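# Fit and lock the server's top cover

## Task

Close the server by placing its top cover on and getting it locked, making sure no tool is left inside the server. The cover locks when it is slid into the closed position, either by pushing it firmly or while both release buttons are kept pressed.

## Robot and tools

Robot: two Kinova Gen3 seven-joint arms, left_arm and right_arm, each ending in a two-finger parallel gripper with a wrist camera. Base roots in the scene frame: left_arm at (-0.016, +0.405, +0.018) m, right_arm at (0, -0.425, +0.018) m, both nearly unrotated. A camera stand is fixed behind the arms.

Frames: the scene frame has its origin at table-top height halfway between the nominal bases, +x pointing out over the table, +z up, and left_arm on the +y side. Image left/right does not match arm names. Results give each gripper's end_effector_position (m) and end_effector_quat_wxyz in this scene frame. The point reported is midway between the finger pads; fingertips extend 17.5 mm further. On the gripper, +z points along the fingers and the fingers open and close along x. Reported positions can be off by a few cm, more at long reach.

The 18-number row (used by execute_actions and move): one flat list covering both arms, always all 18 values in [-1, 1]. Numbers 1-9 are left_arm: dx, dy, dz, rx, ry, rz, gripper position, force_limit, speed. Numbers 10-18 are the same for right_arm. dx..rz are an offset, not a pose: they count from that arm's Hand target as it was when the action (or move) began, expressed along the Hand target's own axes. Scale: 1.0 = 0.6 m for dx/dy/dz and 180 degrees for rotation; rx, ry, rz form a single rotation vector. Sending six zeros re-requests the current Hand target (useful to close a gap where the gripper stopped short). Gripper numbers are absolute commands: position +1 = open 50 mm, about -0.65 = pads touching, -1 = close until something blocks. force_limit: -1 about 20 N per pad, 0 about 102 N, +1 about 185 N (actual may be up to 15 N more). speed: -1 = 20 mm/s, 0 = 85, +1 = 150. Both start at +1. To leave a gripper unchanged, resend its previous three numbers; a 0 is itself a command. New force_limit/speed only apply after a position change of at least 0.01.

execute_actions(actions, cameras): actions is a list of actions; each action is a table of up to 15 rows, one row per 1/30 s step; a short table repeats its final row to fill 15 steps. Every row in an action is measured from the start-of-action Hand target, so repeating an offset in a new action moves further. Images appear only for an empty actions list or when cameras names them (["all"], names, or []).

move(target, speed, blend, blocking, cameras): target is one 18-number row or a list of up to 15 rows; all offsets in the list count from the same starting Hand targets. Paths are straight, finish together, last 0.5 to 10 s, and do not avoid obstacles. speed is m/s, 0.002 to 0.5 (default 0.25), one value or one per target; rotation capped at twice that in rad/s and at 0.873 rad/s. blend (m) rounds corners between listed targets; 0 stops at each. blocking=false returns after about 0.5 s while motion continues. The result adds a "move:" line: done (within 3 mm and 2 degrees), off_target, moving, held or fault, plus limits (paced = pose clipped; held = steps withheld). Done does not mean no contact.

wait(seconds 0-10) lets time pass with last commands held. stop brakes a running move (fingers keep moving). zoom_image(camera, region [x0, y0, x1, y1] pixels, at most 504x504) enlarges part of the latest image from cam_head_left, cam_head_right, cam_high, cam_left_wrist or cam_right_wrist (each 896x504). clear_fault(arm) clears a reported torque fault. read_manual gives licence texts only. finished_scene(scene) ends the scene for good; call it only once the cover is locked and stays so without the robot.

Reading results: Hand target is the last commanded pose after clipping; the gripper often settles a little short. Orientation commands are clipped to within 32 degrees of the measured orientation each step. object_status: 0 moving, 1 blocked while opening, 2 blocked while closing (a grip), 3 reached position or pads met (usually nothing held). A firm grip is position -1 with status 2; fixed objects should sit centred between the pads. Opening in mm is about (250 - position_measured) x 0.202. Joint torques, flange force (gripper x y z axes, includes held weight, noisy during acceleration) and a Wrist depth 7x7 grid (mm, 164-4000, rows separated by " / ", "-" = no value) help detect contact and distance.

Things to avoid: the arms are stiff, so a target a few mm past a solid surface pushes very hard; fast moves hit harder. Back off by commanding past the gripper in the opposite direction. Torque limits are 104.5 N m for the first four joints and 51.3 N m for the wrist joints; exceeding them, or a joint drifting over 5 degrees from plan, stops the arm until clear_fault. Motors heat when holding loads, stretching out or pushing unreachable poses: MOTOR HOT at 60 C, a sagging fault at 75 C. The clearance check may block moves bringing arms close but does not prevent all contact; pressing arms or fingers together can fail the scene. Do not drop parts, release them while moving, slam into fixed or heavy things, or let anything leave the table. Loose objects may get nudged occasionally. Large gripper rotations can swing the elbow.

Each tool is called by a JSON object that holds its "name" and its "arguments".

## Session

{"name": "execute_actions", "arguments": {"actions": []}}

Scene clock: 0.00 s.
left_arm: end_effector_position=(+0.2183, -0.0737, +0.2840) position_measured=3 object_status=3 end_effector_quat_wxyz=(+0.328, +0.262, +0.792, -0.442) | right_arm: end_effector_position=(+0.3317, -0.3458, +0.3049) position_measured=3 object_status=3 end_effector_quat_wxyz=(+0.027, +0.672, +0.740, +0.018)
Joint positions: left_arm=[0.783 0.285 0.043 2.482 2.627 0.825 0.798] | right_arm=[-0.295 0.044 0.008 1.81 0.032 1.23 1.322]
Joint velocities: within noise
Joint torques (N m): no reading
Motor temperatures (°C): left_arm=[35 38 34 41 39 44 42] | right_arm=[37 38 36 32 47 42 42]
Flange force (N): no reading
Wrist depth (mm): cam_left_wrist=[3546 3643 3527 2717 3349 809 456 / 366 3811 2947 2326 936 741 499 / 359 2360 2521 2360 862 680 556 / 372 391 2474 984 777 634 516 / - - 1120 870 705 588 489 / 3947 - 1015 795 649 542 449 / 2125 1208 902 724 596 507 411] | cam_right_wrist=[462 463 461 463 461 447 448 / 464 465 464 465 465 449 450 / 467 465 466 468 466 452 452 / 468 467 467 469 468 453 454 / 470 471 471 472 471 455 454 / 474 473 472 472 473 473 472 / 476 475 476 474 474 475 475]
Hand target: left_arm +0.2183, -0.0737, +0.2840; +0.328, +0.262, +0.792, -0.442 | right_arm +0.3317, -0.3458, +0.3049; +0.027, +0.672, +0.740, +0.018
Tool commands: left_gripper/position=+1.0 left_gripper/force_limit=+1.0 left_gripper/speed=+1.0 right_gripper/position=+1.0 right_gripper/force_limit=+1.0 right_gripper/speed=+1.0

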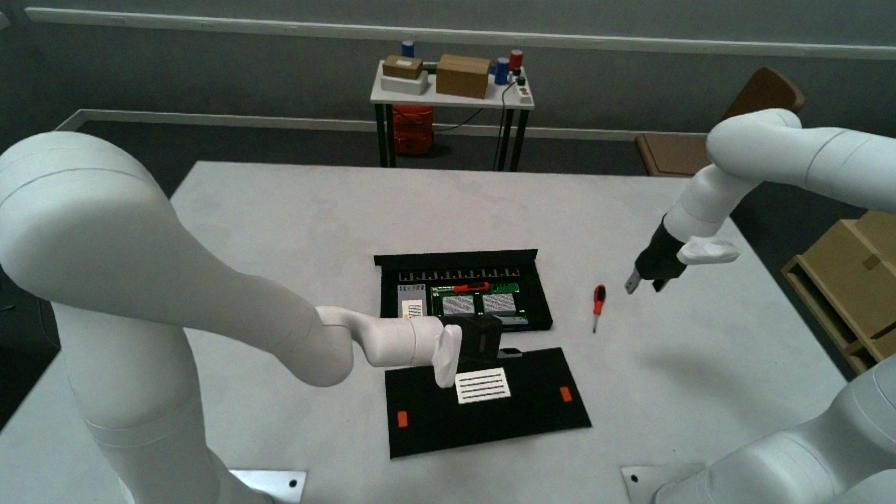

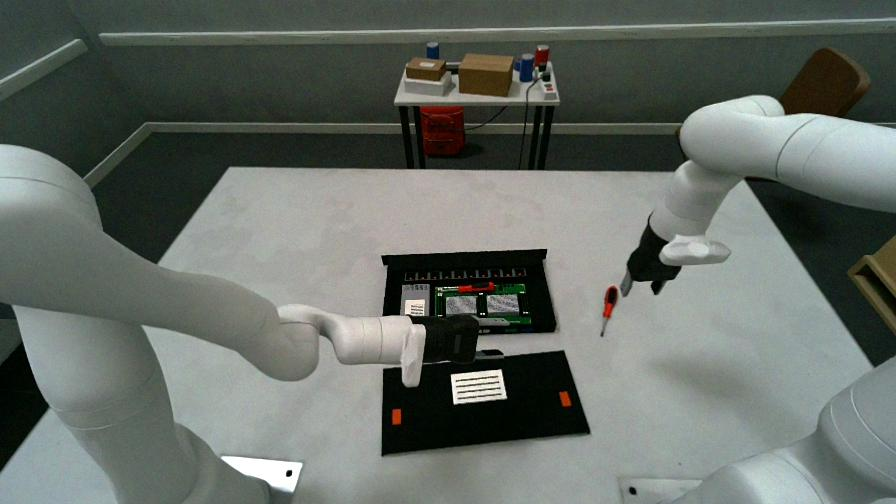

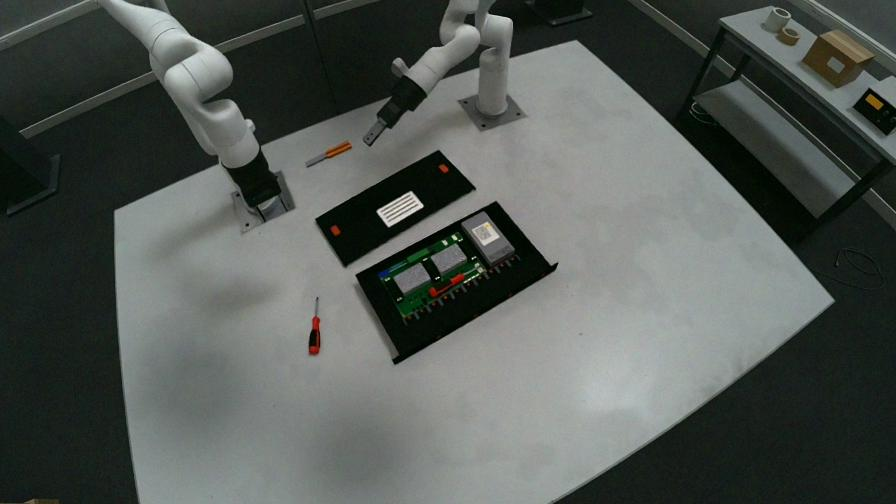

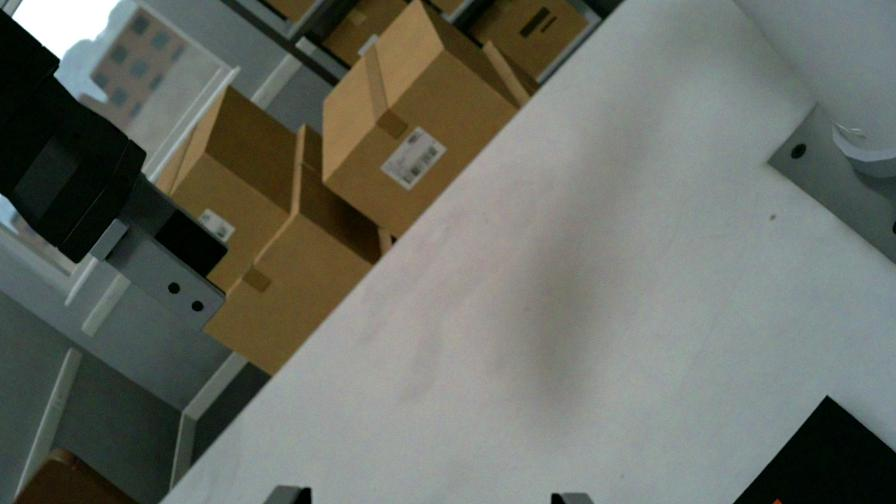

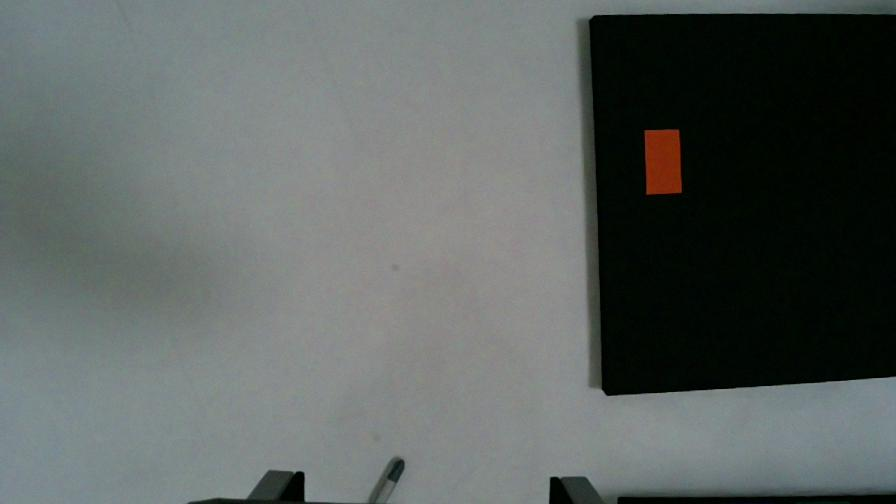

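{"name": "zoom_image", "arguments": {"camera": "cam_high", "region": [345, 195, 565, 370]}}

{"name": "zoom_image", "arguments": {"camera": "cam_head_right", "region": [370, 240, 570, 350]}}

Scaled by 2.291 from the camera's 896x504 image, which has a finer 1280x720 frame.

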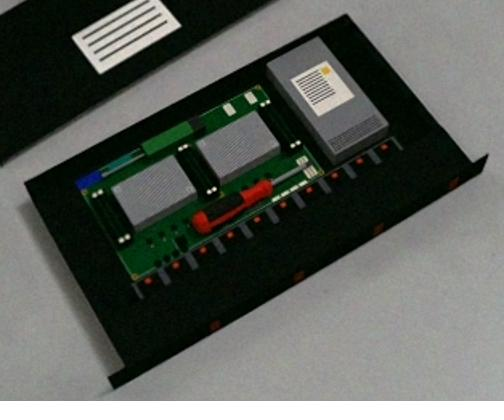

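Scaled by 2.520 from the camera's 896x504 image, which has a finer 1280x720 frame.

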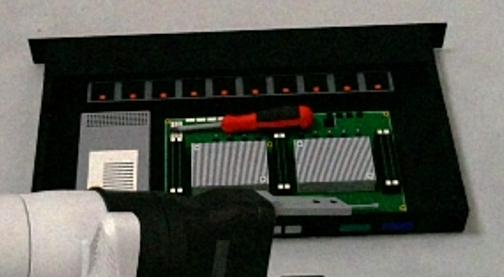

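{"name": "move", "arguments": {"target": [-0.225,0.456,0.0043,-0.303,0.2249,-0.1796,1,1,1,-0.05,0.277,0.05,0.0194,-0.0129,0.5307,1,1,1], "speed": 0.25, "cameras": ["cam_left_wrist","cam_right_wrist","cam_head_left"]}}

Scene clock: 5.80 s.
left_arm: end_effector_position=(+0.4994, +0.0362, +0.2400) position_measured=3 object_status=3 end_effector_quat_wxyz=(+0.000, +0.000, +1.000, +0.000) | right_arm: end_effector_position=(+0.5016, -0.3598, +0.2859) position_measured=3 object_status=3 end_effector_quat_wxyz=(+0.000, +1.000, +0.000, +0.000)
Joint positions: left_arm=[0.3 0.97 0.917 0.752 2.425 -1.642 0.892] | right_arm=[-0.302 0.497 0.293 1.278 -0.14 1.387 -0.066]
Joint torques (N m): left_arm=[0.48 -24.73 4.13 -7.09 0.1 -0.19 -0.31] | right_arm=[0.36 -20.29 1.13 -11.38 0.31 0.32 -0.25]
Flange force (N): left_arm=[2.6 2.0 0.0] | right_arm=[-5.4 0.8 7.0]
Wrist depth (mm): cam_left_wrist=[405 361 398 380 402 411 397 / 404 361 380 381 390 411 396 / 405 359 377 381 383 411 396 / 404 358 378 398 383 409 395 / 402 358 379 379 378 404 394 / 404 357 380 387 396 406 393 / 401 356 374 396 398 406 405] | cam_right_wrist=[434 451 448 450 450 409 455 / 435 451 448 451 452 454 458 / 449 450 453 453 453 455 454 / 451 451 450 452 454 454 454 / 449 449 451 452 453 455 455 / 449 449 451 450 453 452 457 / 448 449 451 435 453 454 455]
Hand target: left_arm +0.4995, +0.0362, +0.2400; +0.000, +0.000, +1.000, +0.000 | right_arm +0.5016, -0.3598, +0.2859; +0.000, +1.000, +0.000, +0.000
Off the commanded pose: left_arm 0.000 m, 0 deg | right_arm 0.000 m, 0 deg.
move: done
Images, in order (width x height): cam_head_left 896x504, cam_left_wrist 896x504, cam_right_wrist 896x504.

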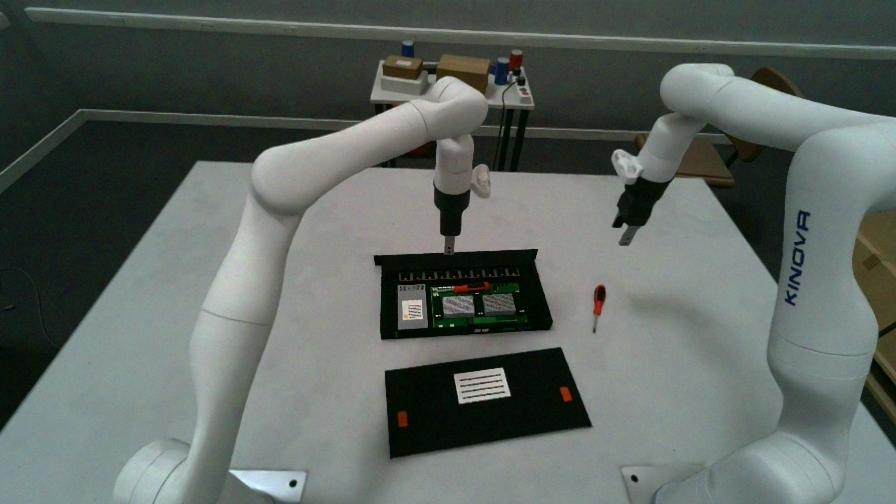

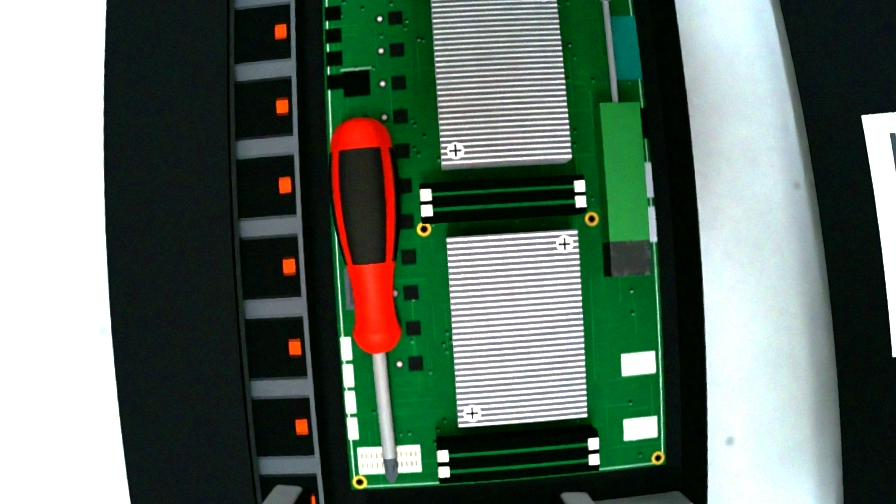

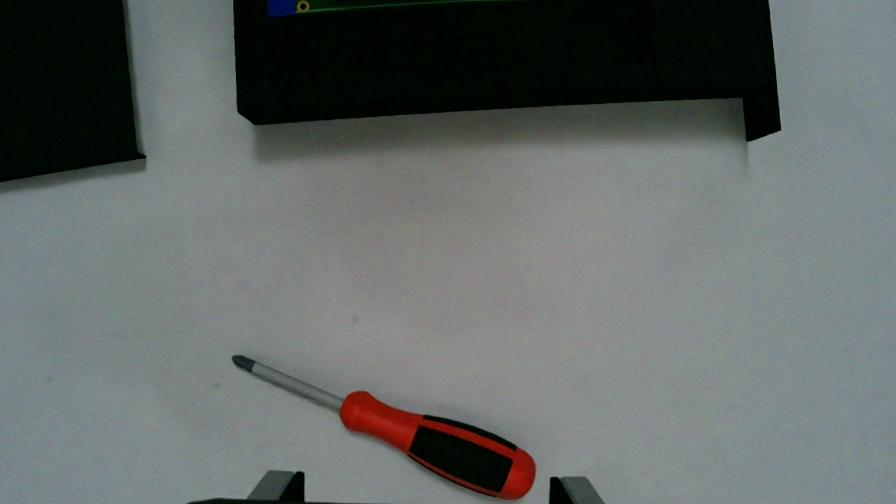

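{"name": "move", "arguments": {"target": [0.136,-0.1488,0.1833,0,0,-0.0183,0.15,-0.8,0,0,0,0,0,0,0,1,1,1], "speed": 0.25, "cameras": ["cam_left_wrist"]}}

Scene clock: 7.97 s.
left_arm: end_effector_position=(+0.4179, -0.0530, +0.1300) position_measured=130 object_status=3 end_effector_quat_wxyz=(+0.000, -0.029, +1.000, +0.000) | right_arm: end_effector_position=(+0.5016, -0.3598, +0.2859) position_measured=3 object_status=3 end_effector_quat_wxyz=(+0.000, +1.000, +0.000, +0.000)
Joint positions: left_arm=[0.434 1.043 0.872 1.004 2.401 -1.372 1.229] | right_arm=[-0.302 0.497 0.293 1.278 -0.14 1.387 -0.066]
Joint torques (N m): left_arm=[0.37 -24.6 5.07 -7.16 0.18 -0.13 -0.15] | right_arm=[0.29 -20.25 1.11 -11.36 0.32 0.33 -0.2]
Flange force (N): left_arm=[2.3 3.0 -0.6] | right_arm=[-5.4 0.8 7.0]
Wrist depth (mm): cam_left_wrist=[293 293 294 295 299 285 285 / 288 271 271 290 299 285 285 / 287 268 268 289 297 298 284 / 287 267 269 288 297 297 284 / 280 267 267 288 297 297 283 / 261 268 269 287 295 297 282 / 264 268 268 269 296 296 282] | cam_right_wrist=[435 452 449 449 450 408 454 / 435 450 447 453 453 456 455 / 450 450 451 452 453 455 455 / 450 451 450 451 454 454 455 / 450 451 450 452 453 455 455 / 448 450 450 453 453 454 455 / 449 450 451 435 452 453 454]
Hand target: left_arm +0.4179, -0.0531, +0.1300; +0.000, -0.029, +1.000, +0.000 | right_arm +0.5016, -0.3598, +0.2859; +0.000, +1.000, +0.000, +0.000
Off the commanded pose: left_arm 0.000 m, 0 deg | right_arm 0.000 m, 0 deg.
move: done
Images, in order (width x height): cam_left_wrist 896x504.

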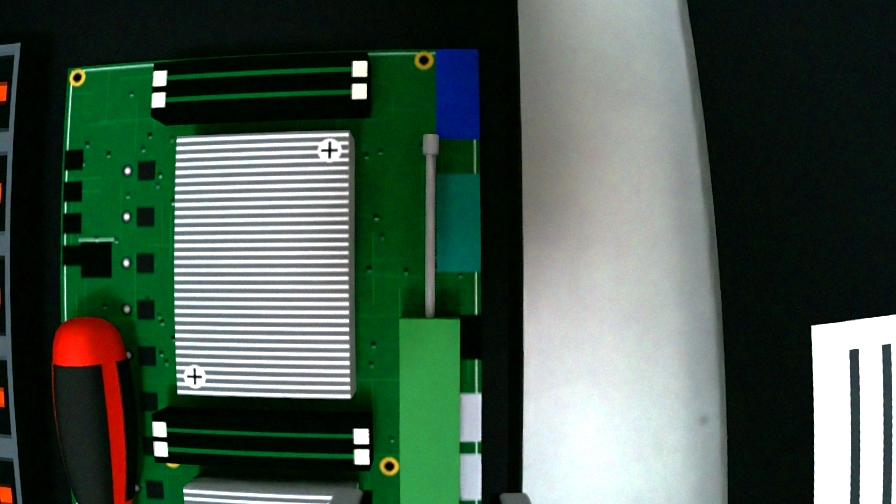

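{"name": "move", "arguments": {"target": [[0,0,0.15,0,0,0,0.15,-0.8,0,0,0,0,0,0,0,1,1,1],[0,0,0.1617,0,0,0,0.15,-0.8,0,0,0,0,0,0,0,1,1,1]], "speed": [0.12,0.02], "cameras": ["cam_left_wrist"]}}

Scene clock: 10.97 s.
left_arm: end_effector_position=(+0.4184, -0.0533, +0.0344) position_measured=130 object_status=3 end_effector_quat_wxyz=(+0.001, -0.029, +1.000, +0.000) | right_arm: end_effector_position=(+0.5016, -0.3598, +0.2859) position_measured=3 object_status=3 end_effector_quat_wxyz=(+0.000, +1.000, +0.000, +0.000)
Joint positions: left_arm=[0.43 1.153 0.82 1.098 2.337 -1.19 1.283] | right_arm=[-0.302 0.497 0.293 1.278 -0.14 1.387 -0.066]
Joint torques (N m): left_arm=[-0.61 56.59 -21.13 6.08 -4.57 14.4 -1.06] | right_arm=[0.28 -20.25 1.11 -11.38 0.32 0.3 -0.19]
Flange force (N): left_arm=[35.4 38.0 -158.8] | right_arm=[-5.5 0.8 6.9]
Wrist depth (mm): cam_left_wrist=[186 186 186 204 212 212 212 / 194 183 203 203 211 212 197 / 183 183 183 203 211 211 211 / 182 182 182 202 210 211 210 / 182 181 182 202 209 210 210 / 181 181 182 183 206 209 209 / 184 182 197 183 205 209 209] | cam_right_wrist=[435 451 449 447 450 407 455 / 434 452 447 451 453 454 456 / 448 450 453 454 453 455 457 / 449 451 451 453 454 455 456 / 450 451 451 452 452 455 454 / 449 452 449 452 453 454 454 / 448 450 450 436 452 454 454]
Hand target: left_arm +0.4179, -0.0530, +0.0329; +0.000, -0.029, +1.000, +0.000 | right_arm +0.5016, -0.3598, +0.2859; +0.000, +1.000, +0.000, +0.000
Off the commanded pose: left_arm 0.002 m, 0 deg | right_arm 0.000 m, 0 deg.
TORQUE WARNING: the torque sensor of joint 2 (shoulder) of the left arm reached its warning level (56.7 N m). A warning alone does not stop the arm.
move: done
Images, in order (width x height): cam_left_wrist 896x504.

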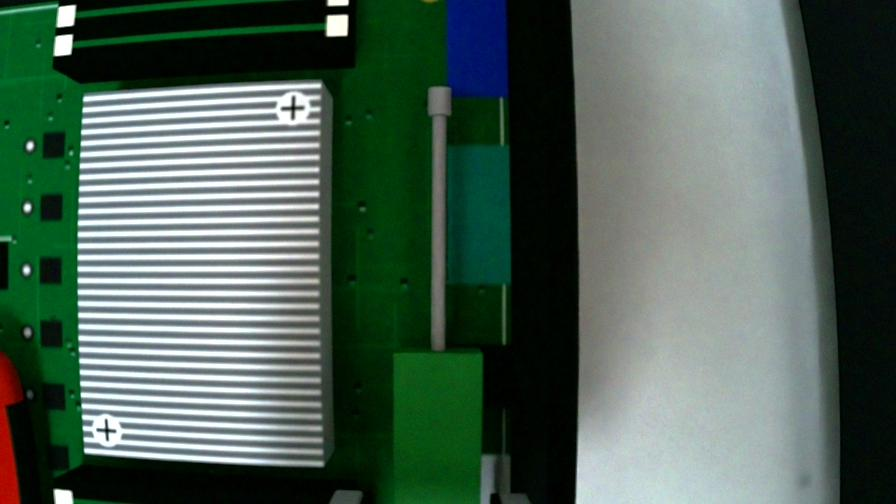

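{"name": "move", "arguments": {"target": [[0,0,-0.05,0,0,0,0.076,-0.8,0,0,0,0,0,0,0,1,1,1],[0,-0.05,-0.1118,0,0,0,0.076,-0.8,0,0,0,0,0,0,0,1,1,1]], "speed": [0.1,0.15], "cameras": ["cam_left_wrist","cam_high"]}}

Scene clock: 12.97 s.
left_arm: end_effector_position=(+0.4196, -0.0830, +0.1000) position_measured=141 object_status=3 end_effector_quat_wxyz=(+0.000, -0.029, +1.000, +0.000) | right_arm: end_effector_position=(+0.5016, -0.3598, +0.2859) position_measured=3 object_status=3 end_effector_quat_wxyz=(+0.000, +1.000, +0.000, +0.000)
Joint positions: left_arm=[0.505 1.123 0.85 0.904 2.379 -1.371 1.227] | right_arm=[-0.302 0.497 0.293 1.278 -0.14 1.387 -0.066]
Joint torques (N m): left_arm=[0.63 -25.96 5.05 -6.74 0.09 -0.21 -0.28] | right_arm=[0.31 -20.28 1.08 -11.34 0.31 0.33 -0.2]
Flange force (N): left_arm=[1.7 2.7 -0.6] | right_arm=[-5.3 0.8 6.9]
Wrist depth (mm): cam_left_wrist=[263 262 263 263 269 269 255 / 261 263 262 263 268 268 254 / 257 239 240 258 268 268 254 / 256 237 258 258 267 267 253 / 256 237 237 258 266 266 252 / 256 237 237 257 266 266 252 / 236 235 236 239 265 266 251] | cam_right_wrist=[435 450 447 450 450 409 456 / 435 451 447 452 454 454 454 / 450 449 451 452 454 454 454 / 450 449 451 452 454 455 455 / 449 452 451 452 453 454 455 / 449 449 450 452 452 455 455 / 448 450 450 434 454 454 455]
Hand target: left_arm +0.4196, -0.0830, +0.1000; +0.000, -0.029, +1.000, +0.000 | right_arm +0.5016, -0.3598, +0.2859; +0.000, +1.000, +0.000, +0.000
Off the commanded pose: left_arm 0.000 m, 0 deg | right_arm 0.000 m, 0 deg.
TORQUE WARNING: the torque sensor of joint 2 (shoulder) of the left arm reached its warning level (56.7 N m). A warning alone does not stop the arm.
move: done
Images, in order (width x height): cam_high 896x504, cam_left_wrist 896x504.

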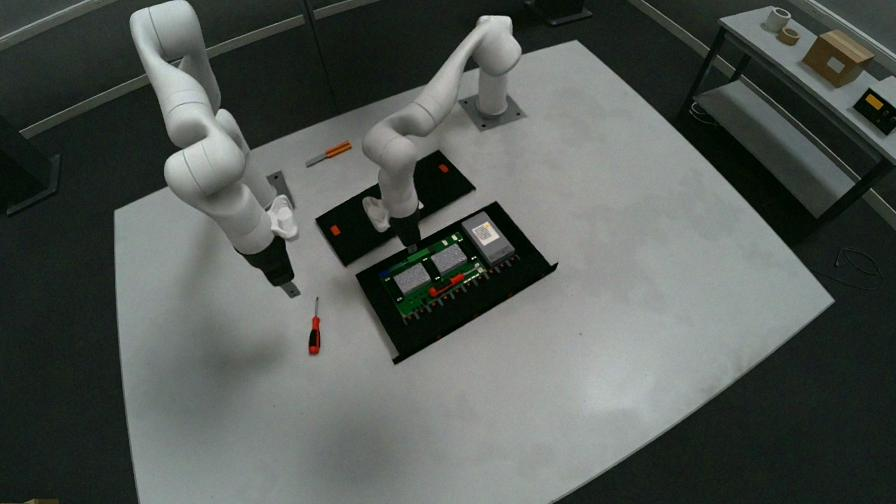

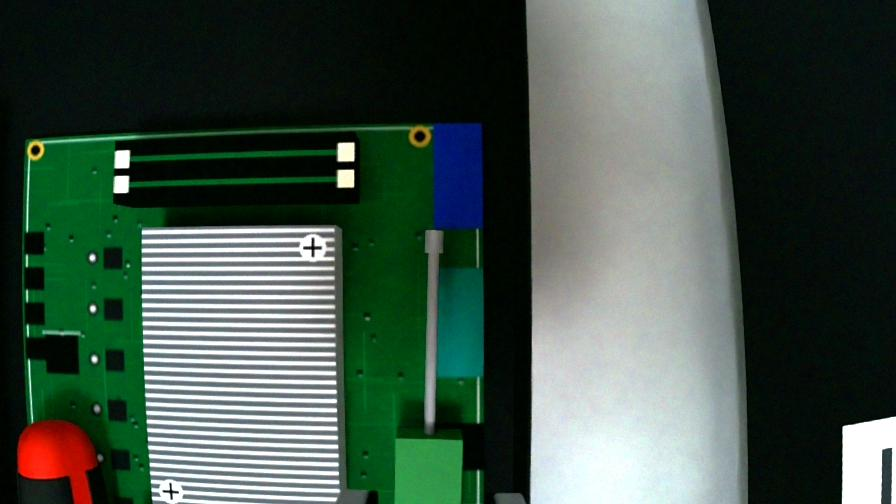

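{"name": "move", "arguments": {"target": [[0,-0.0017,0.09,0,0,0,0.076,-0.8,0,0,0,0,0,0,0,1,1,1],[0,-0.0017,0.1033,0,0,0,0.076,-0.8,0,0,0,0,0,0,0,1,1,1]], "speed": [0.12,0.015], "cameras": ["cam_left_wrist"]}}

Scene clock: 14.87 s.
left_arm: end_effector_position=(+0.4196, -0.0840, +0.0380) position_measured=141 object_status=3 end_effector_quat_wxyz=(+0.000, -0.029, +1.000, +0.000) | right_arm: end_effector_position=(+0.5016, -0.3598, +0.2859) position_measured=3 object_status=3 end_effector_quat_wxyz=(+0.000, +1.000, +0.000, +0.000)
Joint positions: left_arm=[0.502 1.196 0.821 0.956 2.344 -1.259 1.257] | right_arm=[-0.302 0.497 0.293 1.278 -0.14 1.387 -0.066]
Joint torques (N m): left_arm=[0.53 -26.2 5.28 -6.5 0.05 -0.3 -0.27] | right_arm=[0.28 -20.22 1.08 -11.32 0.31 0.32 -0.21]
Flange force (N): left_arm=[2.3 3.2 -0.6] | right_arm=[-5.3 0.9 6.8]
Wrist depth (mm): cam_left_wrist=[200 201 201 202 206 207 192 / 178 178 197 197 205 206 193 / 195 195 196 196 205 206 205 / 175 176 196 196 205 205 205 / 175 175 195 196 204 205 205 / 174 175 195 195 204 205 205 / 174 174 194 195 204 204 204] | cam_right_wrist=[435 450 447 448 450 409 456 / 434 451 448 452 454 454 455 / 450 450 451 452 453 453 456 / 449 451 450 453 454 454 454 / 449 450 450 452 453 453 455 / 448 450 452 451 453 454 455 / 449 450 450 433 452 453 454]
Hand target: left_arm +0.4197, -0.0840, +0.0380; +0.000, -0.029, +1.000, +0.000 | right_arm +0.5016, -0.3598, +0.2859; +0.000, +1.000, +0.000, +0.000
Off the commanded pose: left_arm 0.000 m, 0 deg | right_arm 0.000 m, 0 deg.
move: done
Images, in order (width x height): cam_left_wrist 896x504.

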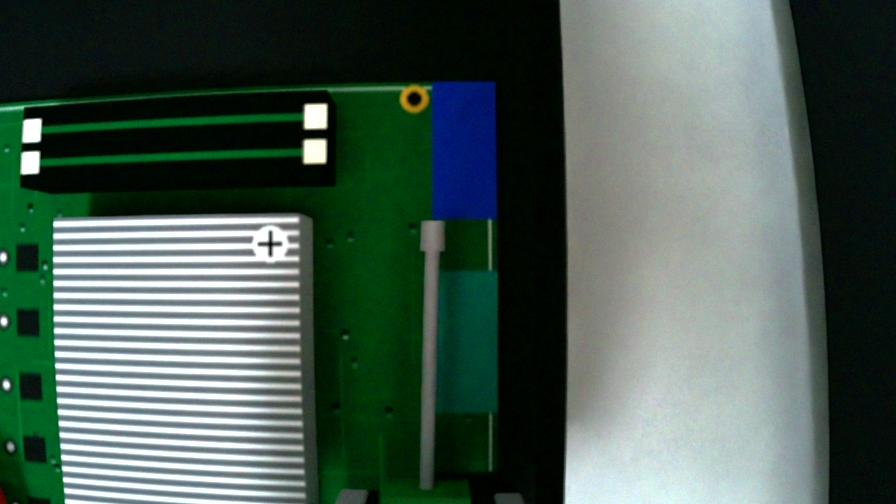

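{"name": "move", "arguments": {"target": [0,0,0.0075,0,0,0,0.076,-0.8,0,0,0,0,0,0,0,1,1,1], "speed": [0.015]}}

Scene clock: 15.67 s.
left_arm: end_effector_position=(+0.4197, -0.0840, +0.0335) position_measured=141 object_status=3 end_effector_quat_wxyz=(+0.000, -0.029, +1.000, +0.000) | right_arm: end_effector_position=(+0.5016, -0.3598, +0.2859) position_measured=3 object_status=3 end_effector_quat_wxyz=(+0.000, +1.000, +0.000, +0.000)
Joint positions: left_arm=[0.502 1.202 0.819 0.959 2.341 -1.252 1.259] | right_arm=[-0.302 0.497 0.293 1.278 -0.14 1.387 -0.066]
Joint torques (N m): left_arm=[0.53 -26.18 5.38 -6.4 0.04 -0.09 -0.29] | right_arm=[0.34 -20.24 1.12 -11.32 0.31 0.33 -0.21]
Flange force (N): left_arm=[1.8 2.6 -1.1] | right_arm=[-5.3 0.7 6.9]
Wrist depth (mm): cam_left_wrist=[196 196 197 197 202 202 188 / 173 174 192 192 201 201 202 / 191 191 192 192 201 201 201 / 171 171 191 192 - 201 201 / 170 171 191 191 200 200 200 / 170 170 190 191 200 200 200 / 170 170 190 190 199 200 200] | cam_right_wrist=[435 452 449 447 450 408 457 / 434 450 448 453 452 454 455 / 448 451 451 452 453 453 454 / 450 450 452 452 453 454 455 / 449 451 450 451 453 455 454 / 448 450 450 451 454 454 455 / 449 449 451 434 454 452 454]
Hand target: left_arm +0.4197, -0.0840, +0.0335; +0.000, -0.029, +1.000, +0.000 | right_arm +0.5016, -0.3598, +0.2859; +0.000, +1.000, +0.000, +0.000
Off the commanded pose: left_arm 0.000 m, 0 deg | right_arm 0.000 m, 0 deg.
move: done

{"name": "move", "arguments": {"target": [[0,0,0.0017,0,0,0,0.076,-0.8,0,0,0,0,0,0,0,0.175,-0.8,0],[0,0,0.0017,0,0,0,-1,-0.9,-0.5,0,0,0,0,0,0,0.175,-0.8,0],[0,0,-0.2,0,0,0,-1,-0.9,-0.5,0,0,0,0,0,0,0.175,-0.8,0],[-0.0929,0.7357,-0.2,0,0,0,-1,-0.9,-0.5,0,0,0,0,0,0,0.175,-0.8,0],[-0.0929,0.7357,0.01,0,0,0,-1,-0.9,-0.5,0.0357,-0.5797,0.26,0,0,-0.025,0.175,-0.8,0]], "speed": [0.02,0.1,0.12,0.25,0.2], "blend": [0,0,0.02,0,0], "cameras": ["cam_left_wrist","cam_right_wrist","cam_head_left"]}}

Scene clock: 23.03 s.
left_arm: end_effector_position=(+0.4497, +0.3600, +0.0278) position_measured=163 object_status=2 end_effector_quat_wxyz=(+0.000, -0.029, +1.000, +0.000) | right_arm: end_effector_position=(+0.5229, -0.0120, +0.1297) position_measured=126 object_status=3 end_effector_quat_wxyz=(+0.000, +0.999, +0.039, +0.000)
Joint positions: left_arm=[-0.47 0.913 0.82 1.798 2.256 -0.846 0.867] | right_arm=[-0.723 1.025 0.205 0.76 -0.179 1.37 -0.549]
Joint torques (N m): left_arm=[0.46 -18.37 5.36 -4.63 0.07 -0.2 -0.28] | right_arm=[0.25 -28.72 1.12 -11.15 0.29 0.42 -0.23]
Flange force (N): left_arm=[2.0 0.6 -1.2] | right_arm=[-8.9 5.9 5.8]
Wrist depth (mm): cam_left_wrist=[195 196 195 196 197 197 197 / 194 195 195 196 196 196 197 / 194 195 195 195 196 196 196 / 194 194 195 195 195 196 196 / 194 194 194 194 195 195 196 / 193 193 194 194 195 195 195 / 193 193 194 194 194 195 195] | cam_right_wrist=[263 264 264 265 266 250 250 / 263 282 278 275 266 249 250 / 285 286 286 287 265 249 250 / 285 268 268 286 265 249 250 / 285 265 266 287 265 249 250 / 285 265 266 286 265 249 250 / 285 265 266 275 265 249 250]
Hand target: left_arm +0.4497, +0.3600, +0.0278; +0.000, -0.029, +1.000, +0.000 | right_arm +0.5229, -0.0120, +0.1297; +0.000, +0.999, +0.039, +0.000
Off the commanded pose: left_arm 0.000 m, 0 deg | right_arm 0.000 m, 0 deg.
move: done
Images, in order (width x height): cam_head_left 896x504, cam_left_wrist 896x504, cam_right_wrist 896x504.

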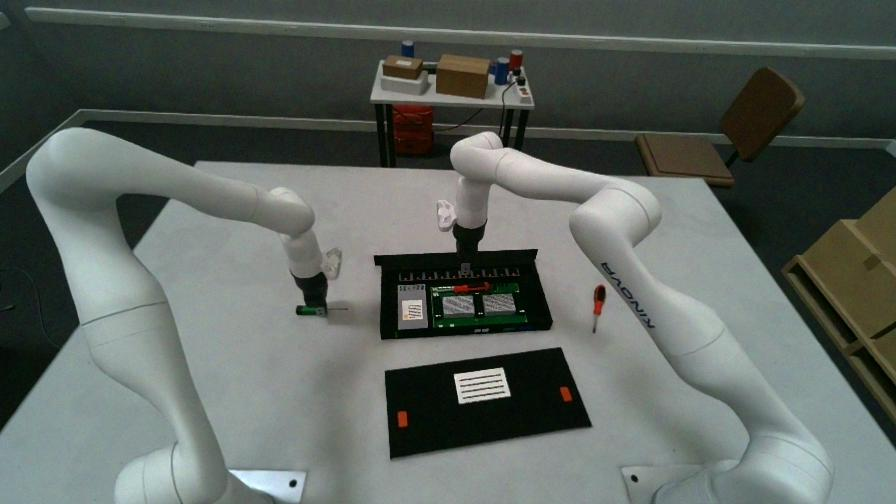

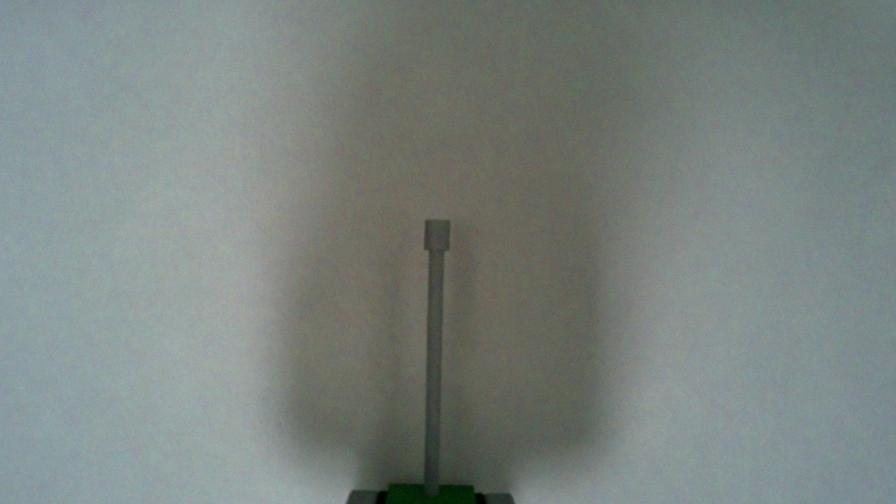

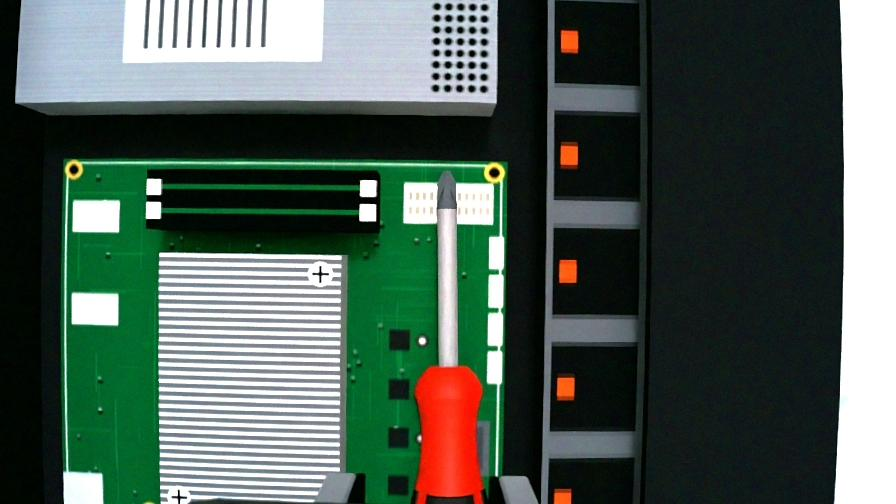

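{"name": "move", "arguments": {"target": [[0,0,0,0,0,0,0.3,-0.9,-0.7,0.0102,0,0.14,0,0,0,0.175,-0.8,0],[0,0,-0.1667,0,0,0,0.3,-0.9,-0.7,0.0102,0,0.1645,0,0,0,0.175,-0.8,0],[0,0,-0.1667,0,0,0,0.3,-0.9,-0.7,0.0102,0,0.1645,0,0,0,-1,-0.9,-0.5],[0.1,-0.05,-0.32,0,0,-0.02,0.3,-0.9,-0.7,0.0102,0,-0.034,0,0,0,-1,-0.9,-0.5]], "speed": [0.12,0.1,0.1,0.15], "cameras": ["cam_right_wrist"]}}

Scene clock: 30.43 s.
left_arm: end_effector_position=(+0.3916, +0.3264, +0.2198) position_measured=107 object_status=3 end_effector_quat_wxyz=(+0.000, -0.060, +0.998, +0.000) | right_arm: end_effector_position=(+0.5291, -0.0115, +0.1502) position_measured=163 object_status=2 end_effector_quat_wxyz=(+0.000, +0.999, +0.039, +0.000)
Joint positions: left_arm=[-0.614 0.534 1.11 1.757 2.625 -1.179 0.786] | right_arm=[-0.712 1.03 0.208 0.681 -0.179 1.442 -0.551]
Joint torques (N m): left_arm=[0.52 -12.78 3.93 -7.83 0.12 -0.2 -0.29] | right_arm=[0.29 -28.89 1.04 -11.62 0.34 0.38 -0.21]
Flange force (N): left_arm=[2.9 1.5 -0.8] | right_arm=[-12.2 7.9 7.0]
Wrist depth (mm): cam_left_wrist=[342 384 384 385 390 391 377 / 388 387 387 389 389 390 376 / 385 388 387 388 389 390 391 / 385 386 387 388 387 389 389 / 385 384 386 385 387 388 388 / 384 383 384 385 387 386 388 / 383 385 385 385 385 386 388] | cam_right_wrist=[283 285 285 286 286 270 318 / 284 285 285 312 285 270 318 / 305 306 307 311 286 270 317 / 305 288 288 307 286 270 318 / 306 286 286 307 285 270 317 / 305 286 287 307 286 270 316 / 305 286 286 171 285 270 317]
Hand target: left_arm +0.3916, +0.3264, +0.2198; +0.000, -0.060, +0.998, +0.000 | right_arm +0.5291, -0.0115, +0.1501; +0.000, +0.999, +0.039, +0.000
Off the commanded pose: left_arm 0.000 m, 0 deg | right_arm 0.000 m, 0 deg.
move: done
Images, in order (width x height): cam_right_wrist 896x504.

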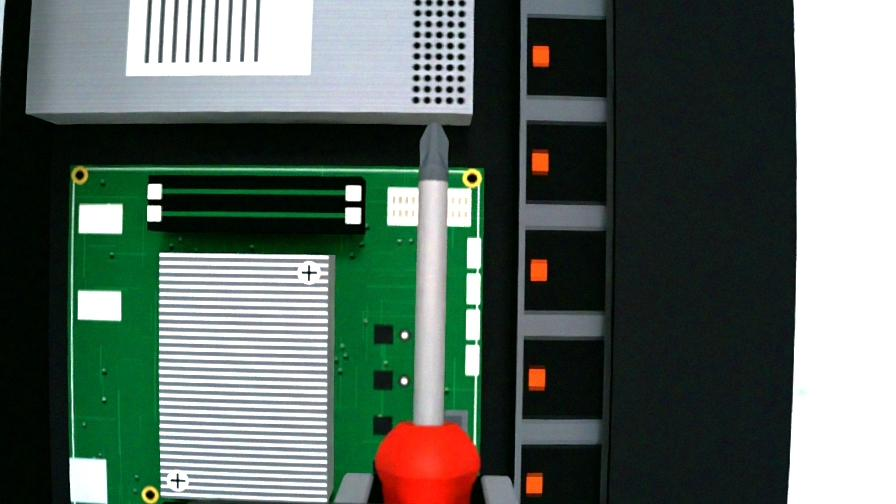

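{"name": "move", "arguments": {"target": [[0.2661,-0.0961,0,0,0,-0.019,0.3,-0.9,-0.7,0.2,0.6653,0,0,0,0,-1,-0.9,-0.5],[0.2661,-0.0961,0,0,0,-0.019,0.3,-0.9,-0.7,0.2,0.6653,0.2077,0,0,0,-1,-0.9,-0.5]], "speed": [0.25,0.12], "blend": [0.02,0], "cameras": ["cam_right_wrist","cam_left_wrist","cam_head_left"]}}

Scene clock: 33.83 s.
left_arm: end_effector_position=(+0.2400, +0.2499, +0.2198) position_measured=107 object_status=3 end_effector_quat_wxyz=(+0.000, -0.090, +0.996, +0.000) | right_arm: end_effector_position=(+0.6800, -0.4001, +0.0257) position_measured=163 object_status=2 end_effector_quat_wxyz=(+0.000, +0.999, +0.039, +0.000)
Joint positions: left_arm=[-0.677 0.208 1.326 2.09 2.903 -1.014 0.97] | right_arm=[-0.085 1.172 0.189 0.775 -0.186 1.207 0.086]
Joint torques (N m): left_arm=[0.44 -4.62 1.12 -8.08 0.06 -0.22 -0.31] | right_arm=[0.38 -30.05 1.23 -10.93 0.35 0.34 -0.2]
Flange force (N): left_arm=no reading | right_arm=[-11.3 -0.7 4.6]
Wrist depth (mm): cam_left_wrist=[358 388 389 375 374 376 391 / 358 385 388 373 375 375 391 / 382 386 387 373 374 375 390 / 385 385 387 387 387 388 389 / 385 385 385 386 387 388 389 / 383 384 385 387 386 387 388 / 383 384 384 385 386 384 387] | cam_right_wrist=[190 190 190 191 191 192 192 / 189 190 190 191 191 191 192 / 190 190 190 191 191 191 192 / 189 190 190 191 191 191 192 / 189 190 190 191 191 192 192 / 189 190 190 191 191 191 191 / 189 189 190 171 191 191 192]
Hand target: left_arm +0.2400, +0.2499, +0.2198; +0.000, -0.090, +0.996, +0.000 | right_arm +0.6800, -0.4001, +0.0256; +0.000, +0.999, +0.039, +0.000
Off the commanded pose: left_arm 0.000 m, 0 deg | right_arm 0.000 m, 0 deg.
move: done
Images, in order (width x height): cam_head_left 896x504, cam_left_wrist 896x504, cam_right_wrist 896x504.

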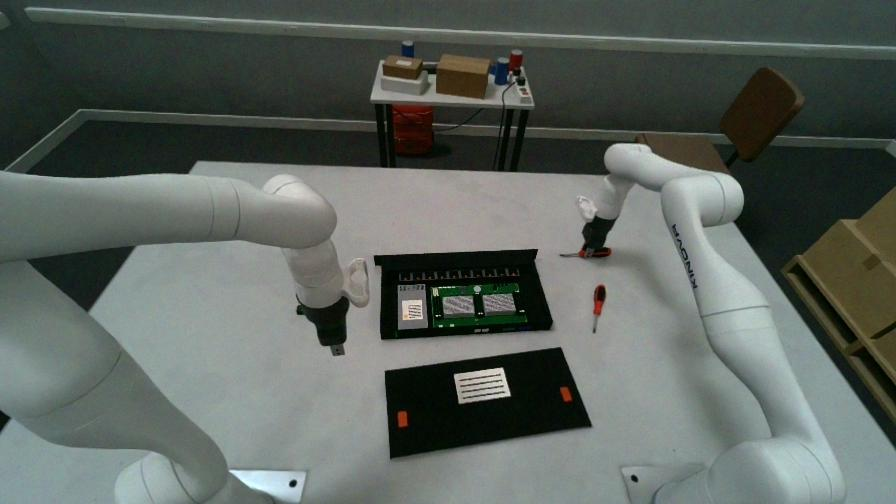

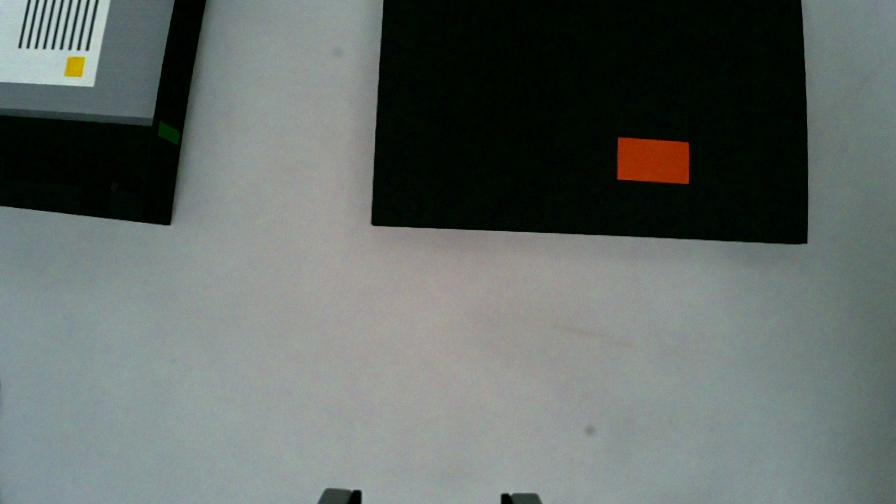

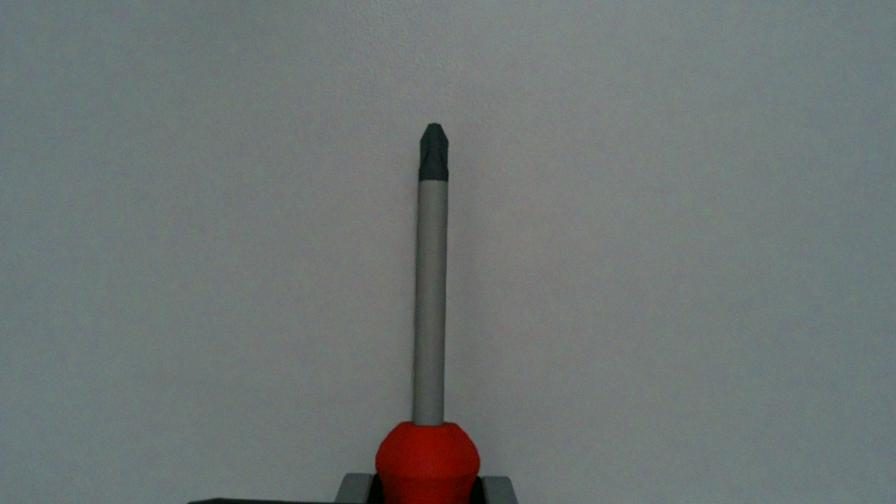

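{"name": "move", "arguments": {"target": [[0,0,0,0,0,0,1,-0.9,-0.7,0,0,0,0,0,0,0.3,-0.9,-0.7],[0,0,0,0,0,0,1,-0.9,-0.7,0,0,-0.16,0,0,0,0.3,-0.9,-0.7],[0,0,0,0,0,0.0116,1,-0.9,-0.7,-0.7053,-0.1726,-0.3233,0,0,-0.0206,0.3,-0.9,-0.7]], "speed": [0.1,0.15,0.3], "blend": [0,0.03,0], "cameras": ["cam_right_wrist"]}}

Scene clock: 38.47 s.
left_arm: end_effector_position=(+0.2400, +0.2499, +0.2198) position_measured=3 object_status=3 end_effector_quat_wxyz=(+0.000, -0.072, +0.997, +0.000) | right_arm: end_effector_position=(+0.2500, -0.3300, +0.2197) position_measured=107 object_status=3 end_effector_quat_wxyz=(+0.000, +0.997, +0.072, +0.000)
Joint positions: left_arm=[-0.682 0.213 1.337 2.09 2.896 -1.015 0.943] | right_arm=[-0.51 0.007 0.104 2.147 -0.001 0.989 -0.311]
Joint torques (N m): left_arm=[0.44 -4.59 1.14 -8.09 0.04 -0.19 -0.27] | right_arm=[0.34 -9.19 -0.49 -10.04 0.32 0.23 -0.42]
Flange force (N): left_arm=no reading | right_arm=[-1.5 2.3 7.6]
Wrist depth (mm): cam_left_wrist=[357 388 390 373 375 375 391 / 357 387 388 374 374 375 390 / 383 387 388 372 373 374 390 / 387 387 386 388 387 388 388 / 385 384 385 386 388 388 388 / 384 384 386 386 386 387 387 / 384 383 386 385 386 385 385] | cam_right_wrist=[385 386 371 370 372 373 389 / 384 384 371 371 372 373 388 / 384 384 371 370 371 373 389 / 384 384 384 385 373 388 388 / 383 384 385 385 387 387 388 / 383 384 385 385 387 388 389 / 383 384 385 386 387 387 388]
Hand target: left_arm +0.2400, +0.2499, +0.2198; +0.000, -0.072, +0.997, +0.000 | right_arm +0.2500, -0.3300, +0.2197; +0.000, +0.997, +0.072, +0.000
Off the commanded pose: left_arm 0.000 m, 0 deg | right_arm 0.000 m, 0 deg.
move: done
Images, in order (width x height): cam_right_wrist 896x504.

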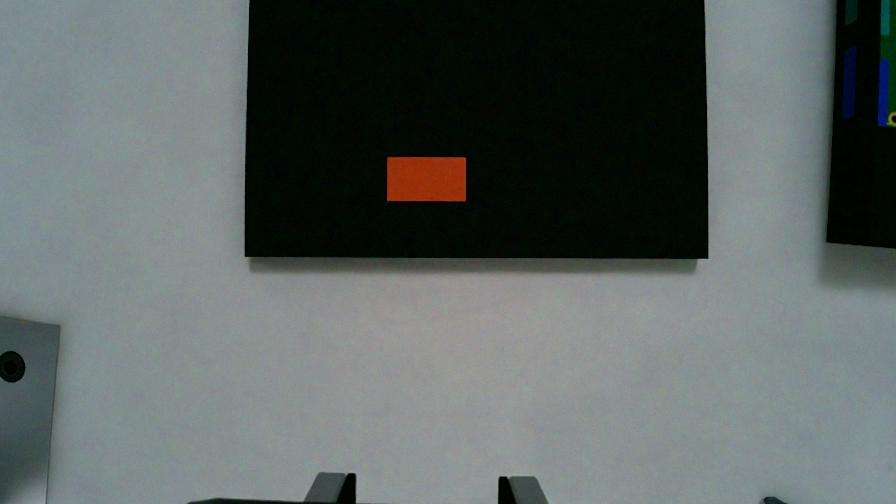

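{"name": "move", "arguments": {"target": [[0.1117,-0.0838,0.2,0,0,-0.004,1,0,0,0.0348,-0.0536,0.2,0,0,-0.004,1,0,0],[0.1117,-0.0838,0.3305,0,0,-0.004,1,0,0,0.0348,-0.0536,0.3305,0,0,-0.004,1,0,0]], "speed": [0.2,0.1], "cameras": ["cam_right_wrist","cam_left_wrist"]}}

Scene clock: 42.27 s.
left_arm: end_effector_position=(+0.1809, +0.1907, +0.0215) position_measured=3 object_status=3 end_effector_quat_wxyz=(+0.000, -0.078, +0.997, +0.000) | right_arm: end_effector_position=(+0.2660, -0.2953, +0.0214) position_measured=3 object_status=3 end_effector_quat_wxyz=(+0.000, +0.997, +0.078, +0.000)
Joint positions: left_arm=[0.305 0.644 0.579 2.384 2.085 -0.388 1.985] | right_arm=[-0.51 0.564 0.028 2.353 -0.066 0.227 -0.314]
Joint torques (N m): left_arm=[0.31 -12.43 2.32 -1.86 0.16 -0.1 -0.12] | right_arm=[0.22 -14.56 -0.08 -4.08 0.36 0.3 -0.21]
Flange force (N): left_arm=[0.2 1.2 -1.0] | right_arm=[-6.0 1.0 6.3]
Wrist depth (mm): cam_left_wrist=[174 174 175 175 175 175 176 / 173 174 174 174 175 175 175 / 173 173 174 174 174 175 175 / 173 173 173 174 174 175 175 / 172 173 173 173 174 174 175 / 172 172 173 173 173 174 174 / 186 187 187 187 188 188 188] | cam_right_wrist=[172 172 172 173 173 173 174 / 172 172 172 173 173 174 174 / 171 172 172 173 173 174 174 / 171 172 172 173 173 173 174 / 172 172 172 173 173 173 174 / 172 172 172 173 173 173 174 / 186 187 187 187 188 188 189]
Hand target: left_arm +0.1809, +0.1907, +0.0215; +0.000, -0.078, +0.997, +0.000 | right_arm +0.2660, -0.2953, +0.0214; +0.000, +0.997, +0.078, +0.000
Off the commanded pose: left_arm 0.000 m, 0 deg | right_arm 0.000 m, 0 deg.
move: done
Images, in order (width x height): cam_left_wrist 896x504, cam_right_wrist 896x504.

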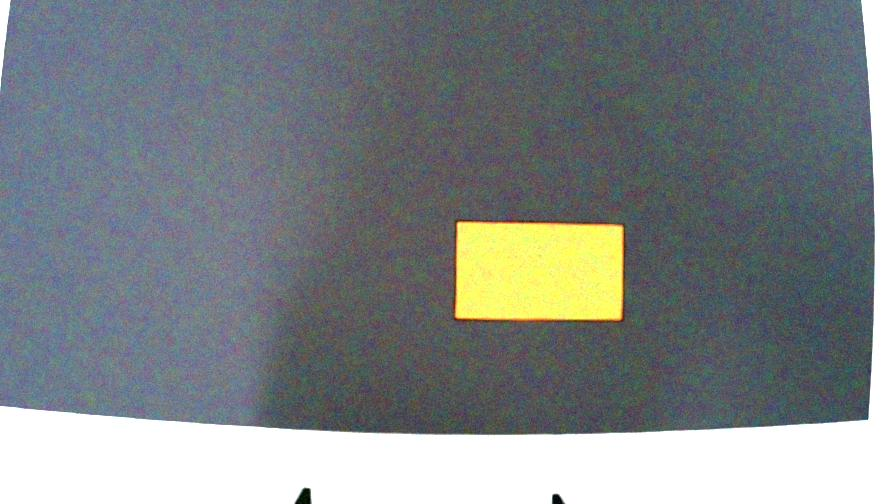

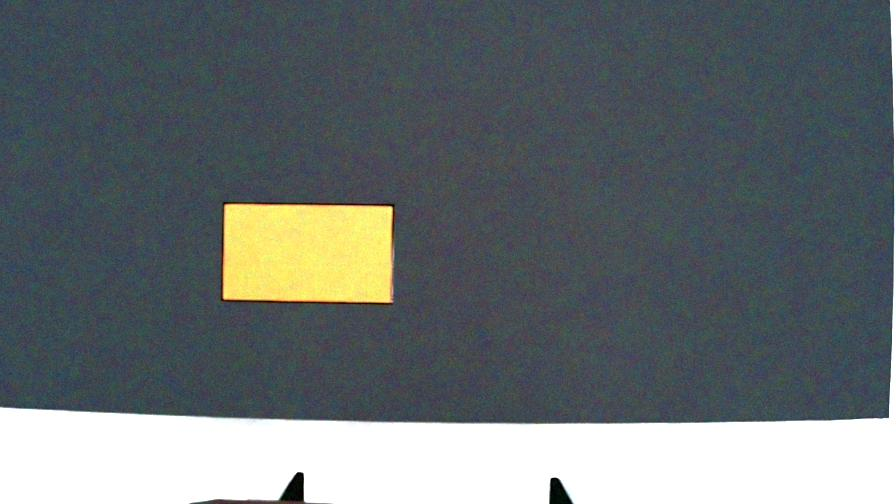

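{"name": "move", "arguments": {"target": [[0,-0.018,0,0,0,0,1,0,0,0,-0.018,0,0,0,-0.0017,1,0,0],[0,-0.0235,0,0,0,0,1,0,0,0,-0.0235,0,0,0,-0.0017,1,0,0]], "speed": [0.04,0.02]}}

Scene clock: 44.00 s.
left_arm: end_effector_position=(+0.1831, +0.1769, +0.0214) position_measured=3 object_status=3 end_effector_quat_wxyz=(+0.000, -0.078, +0.997, +0.000) | right_arm: end_effector_position=(+0.2638, -0.2815, +0.0214) position_measured=3 object_status=3 end_effector_quat_wxyz=(+0.000, +0.997, +0.080, +0.000)
Joint positions: left_arm=[0.32 0.66 0.603 2.347 2.115 -0.419 1.978] | right_arm=[-0.557 0.567 0.034 2.339 -0.077 0.237 -0.342]
Joint torques (N m): left_arm=[1.75 -13.03 4.14 -5.46 -0.49 2.09 -0.56] | right_arm=[-3 -15.19 -4.88 -7.22 -0.89 -1.08 -0.49]
Flange force (N): left_arm=[0.3 7.9 -5.3] | right_arm=[-6.2 13.5 2.4]
Wrist depth (mm): cam_left_wrist=[174 174 174 175 175 175 176 / 173 174 174 174 175 175 175 / 173 174 174 174 174 174 175 / 173 173 173 174 174 174 174 / 172 172 173 173 174 174 174 / 172 172 173 173 173 174 174 / 172 172 172 173 173 173 173] | cam_right_wrist=[172 172 172 173 173 173 174 / 172 172 172 173 173 173 174 / 171 172 172 173 173 173 174 / 171 172 172 172 173 173 174 / 171 172 172 173 173 173 174 / 171 172 172 173 173 173 174 / 171 172 172 172 173 173 174]
Hand target: left_arm +0.1831, +0.1767, +0.0214; +0.000, -0.078, +0.997, +0.000 | right_arm +0.2639, -0.2813, +0.0214; +0.000, +0.997, +0.080, +0.000
Off the commanded pose: left_arm 0.000 m, 0 deg | right_arm 0.000 m, 0 deg.
move: done

{"name": "move", "arguments": {"target": [0,-0.0015,0,0,0,-0.0025,1,0,0,0,-0.001,0,0,0,-0.0025,1,0,0], "speed": 0.02}}

Scene clock: 44.83 s.
left_arm: end_effector_position=(+0.1832, +0.1759, +0.0214) position_measured=3 object_status=3 end_effector_quat_wxyz=(+0.000, -0.082, +0.997, +0.000) | right_arm: end_effector_position=(+0.2638, -0.2808, +0.0214) position_measured=3 object_status=3 end_effector_quat_wxyz=(+0.000, +0.996, +0.084, +0.000)
Joint positions: left_arm=[0.322 0.66 0.602 2.344 2.119 -0.42 1.984] | right_arm=[-0.558 0.567 0.033 2.338 -0.074 0.238 -0.339]
Joint torques (N m): left_arm=[2.93 -13.89 6.72 -11.25 -0.67 5.14 0.11] | right_arm=[-7.8 -15.33 -11.18 -9.26 -0.85 -1.81 0.63]
Flange force (N): left_arm=[0.7 19.9 -6.9] | right_arm=[-4.9 25.8 -0.4]
Wrist depth (mm): cam_left_wrist=[174 174 174 174 175 175 176 / 173 173 174 174 174 175 175 / 173 173 173 174 174 175 175 / 173 173 173 173 173 174 174 / 172 172 173 173 173 174 174 / 171 172 172 173 173 173 174 / 171 172 172 172 173 173 173] | cam_right_wrist=[171 172 172 173 173 173 174 / 171 172 172 173 173 174 174 / 171 172 172 173 173 173 174 / 171 172 172 172 173 173 174 / 171 172 172 172 173 173 174 / 171 172 172 172 173 173 174 / 186 172 172 172 173 173 174]
Hand target: left_arm +0.1832, +0.1759, +0.0214; +0.000, -0.082, +0.997, +0.000 | right_arm +0.2638, -0.2808, +0.0214; +0.000, +0.996, +0.084, +0.000
Off the commanded pose: left_arm 0.000 m, 0 deg | right_arm 0.000 m, 0 deg.
move: done


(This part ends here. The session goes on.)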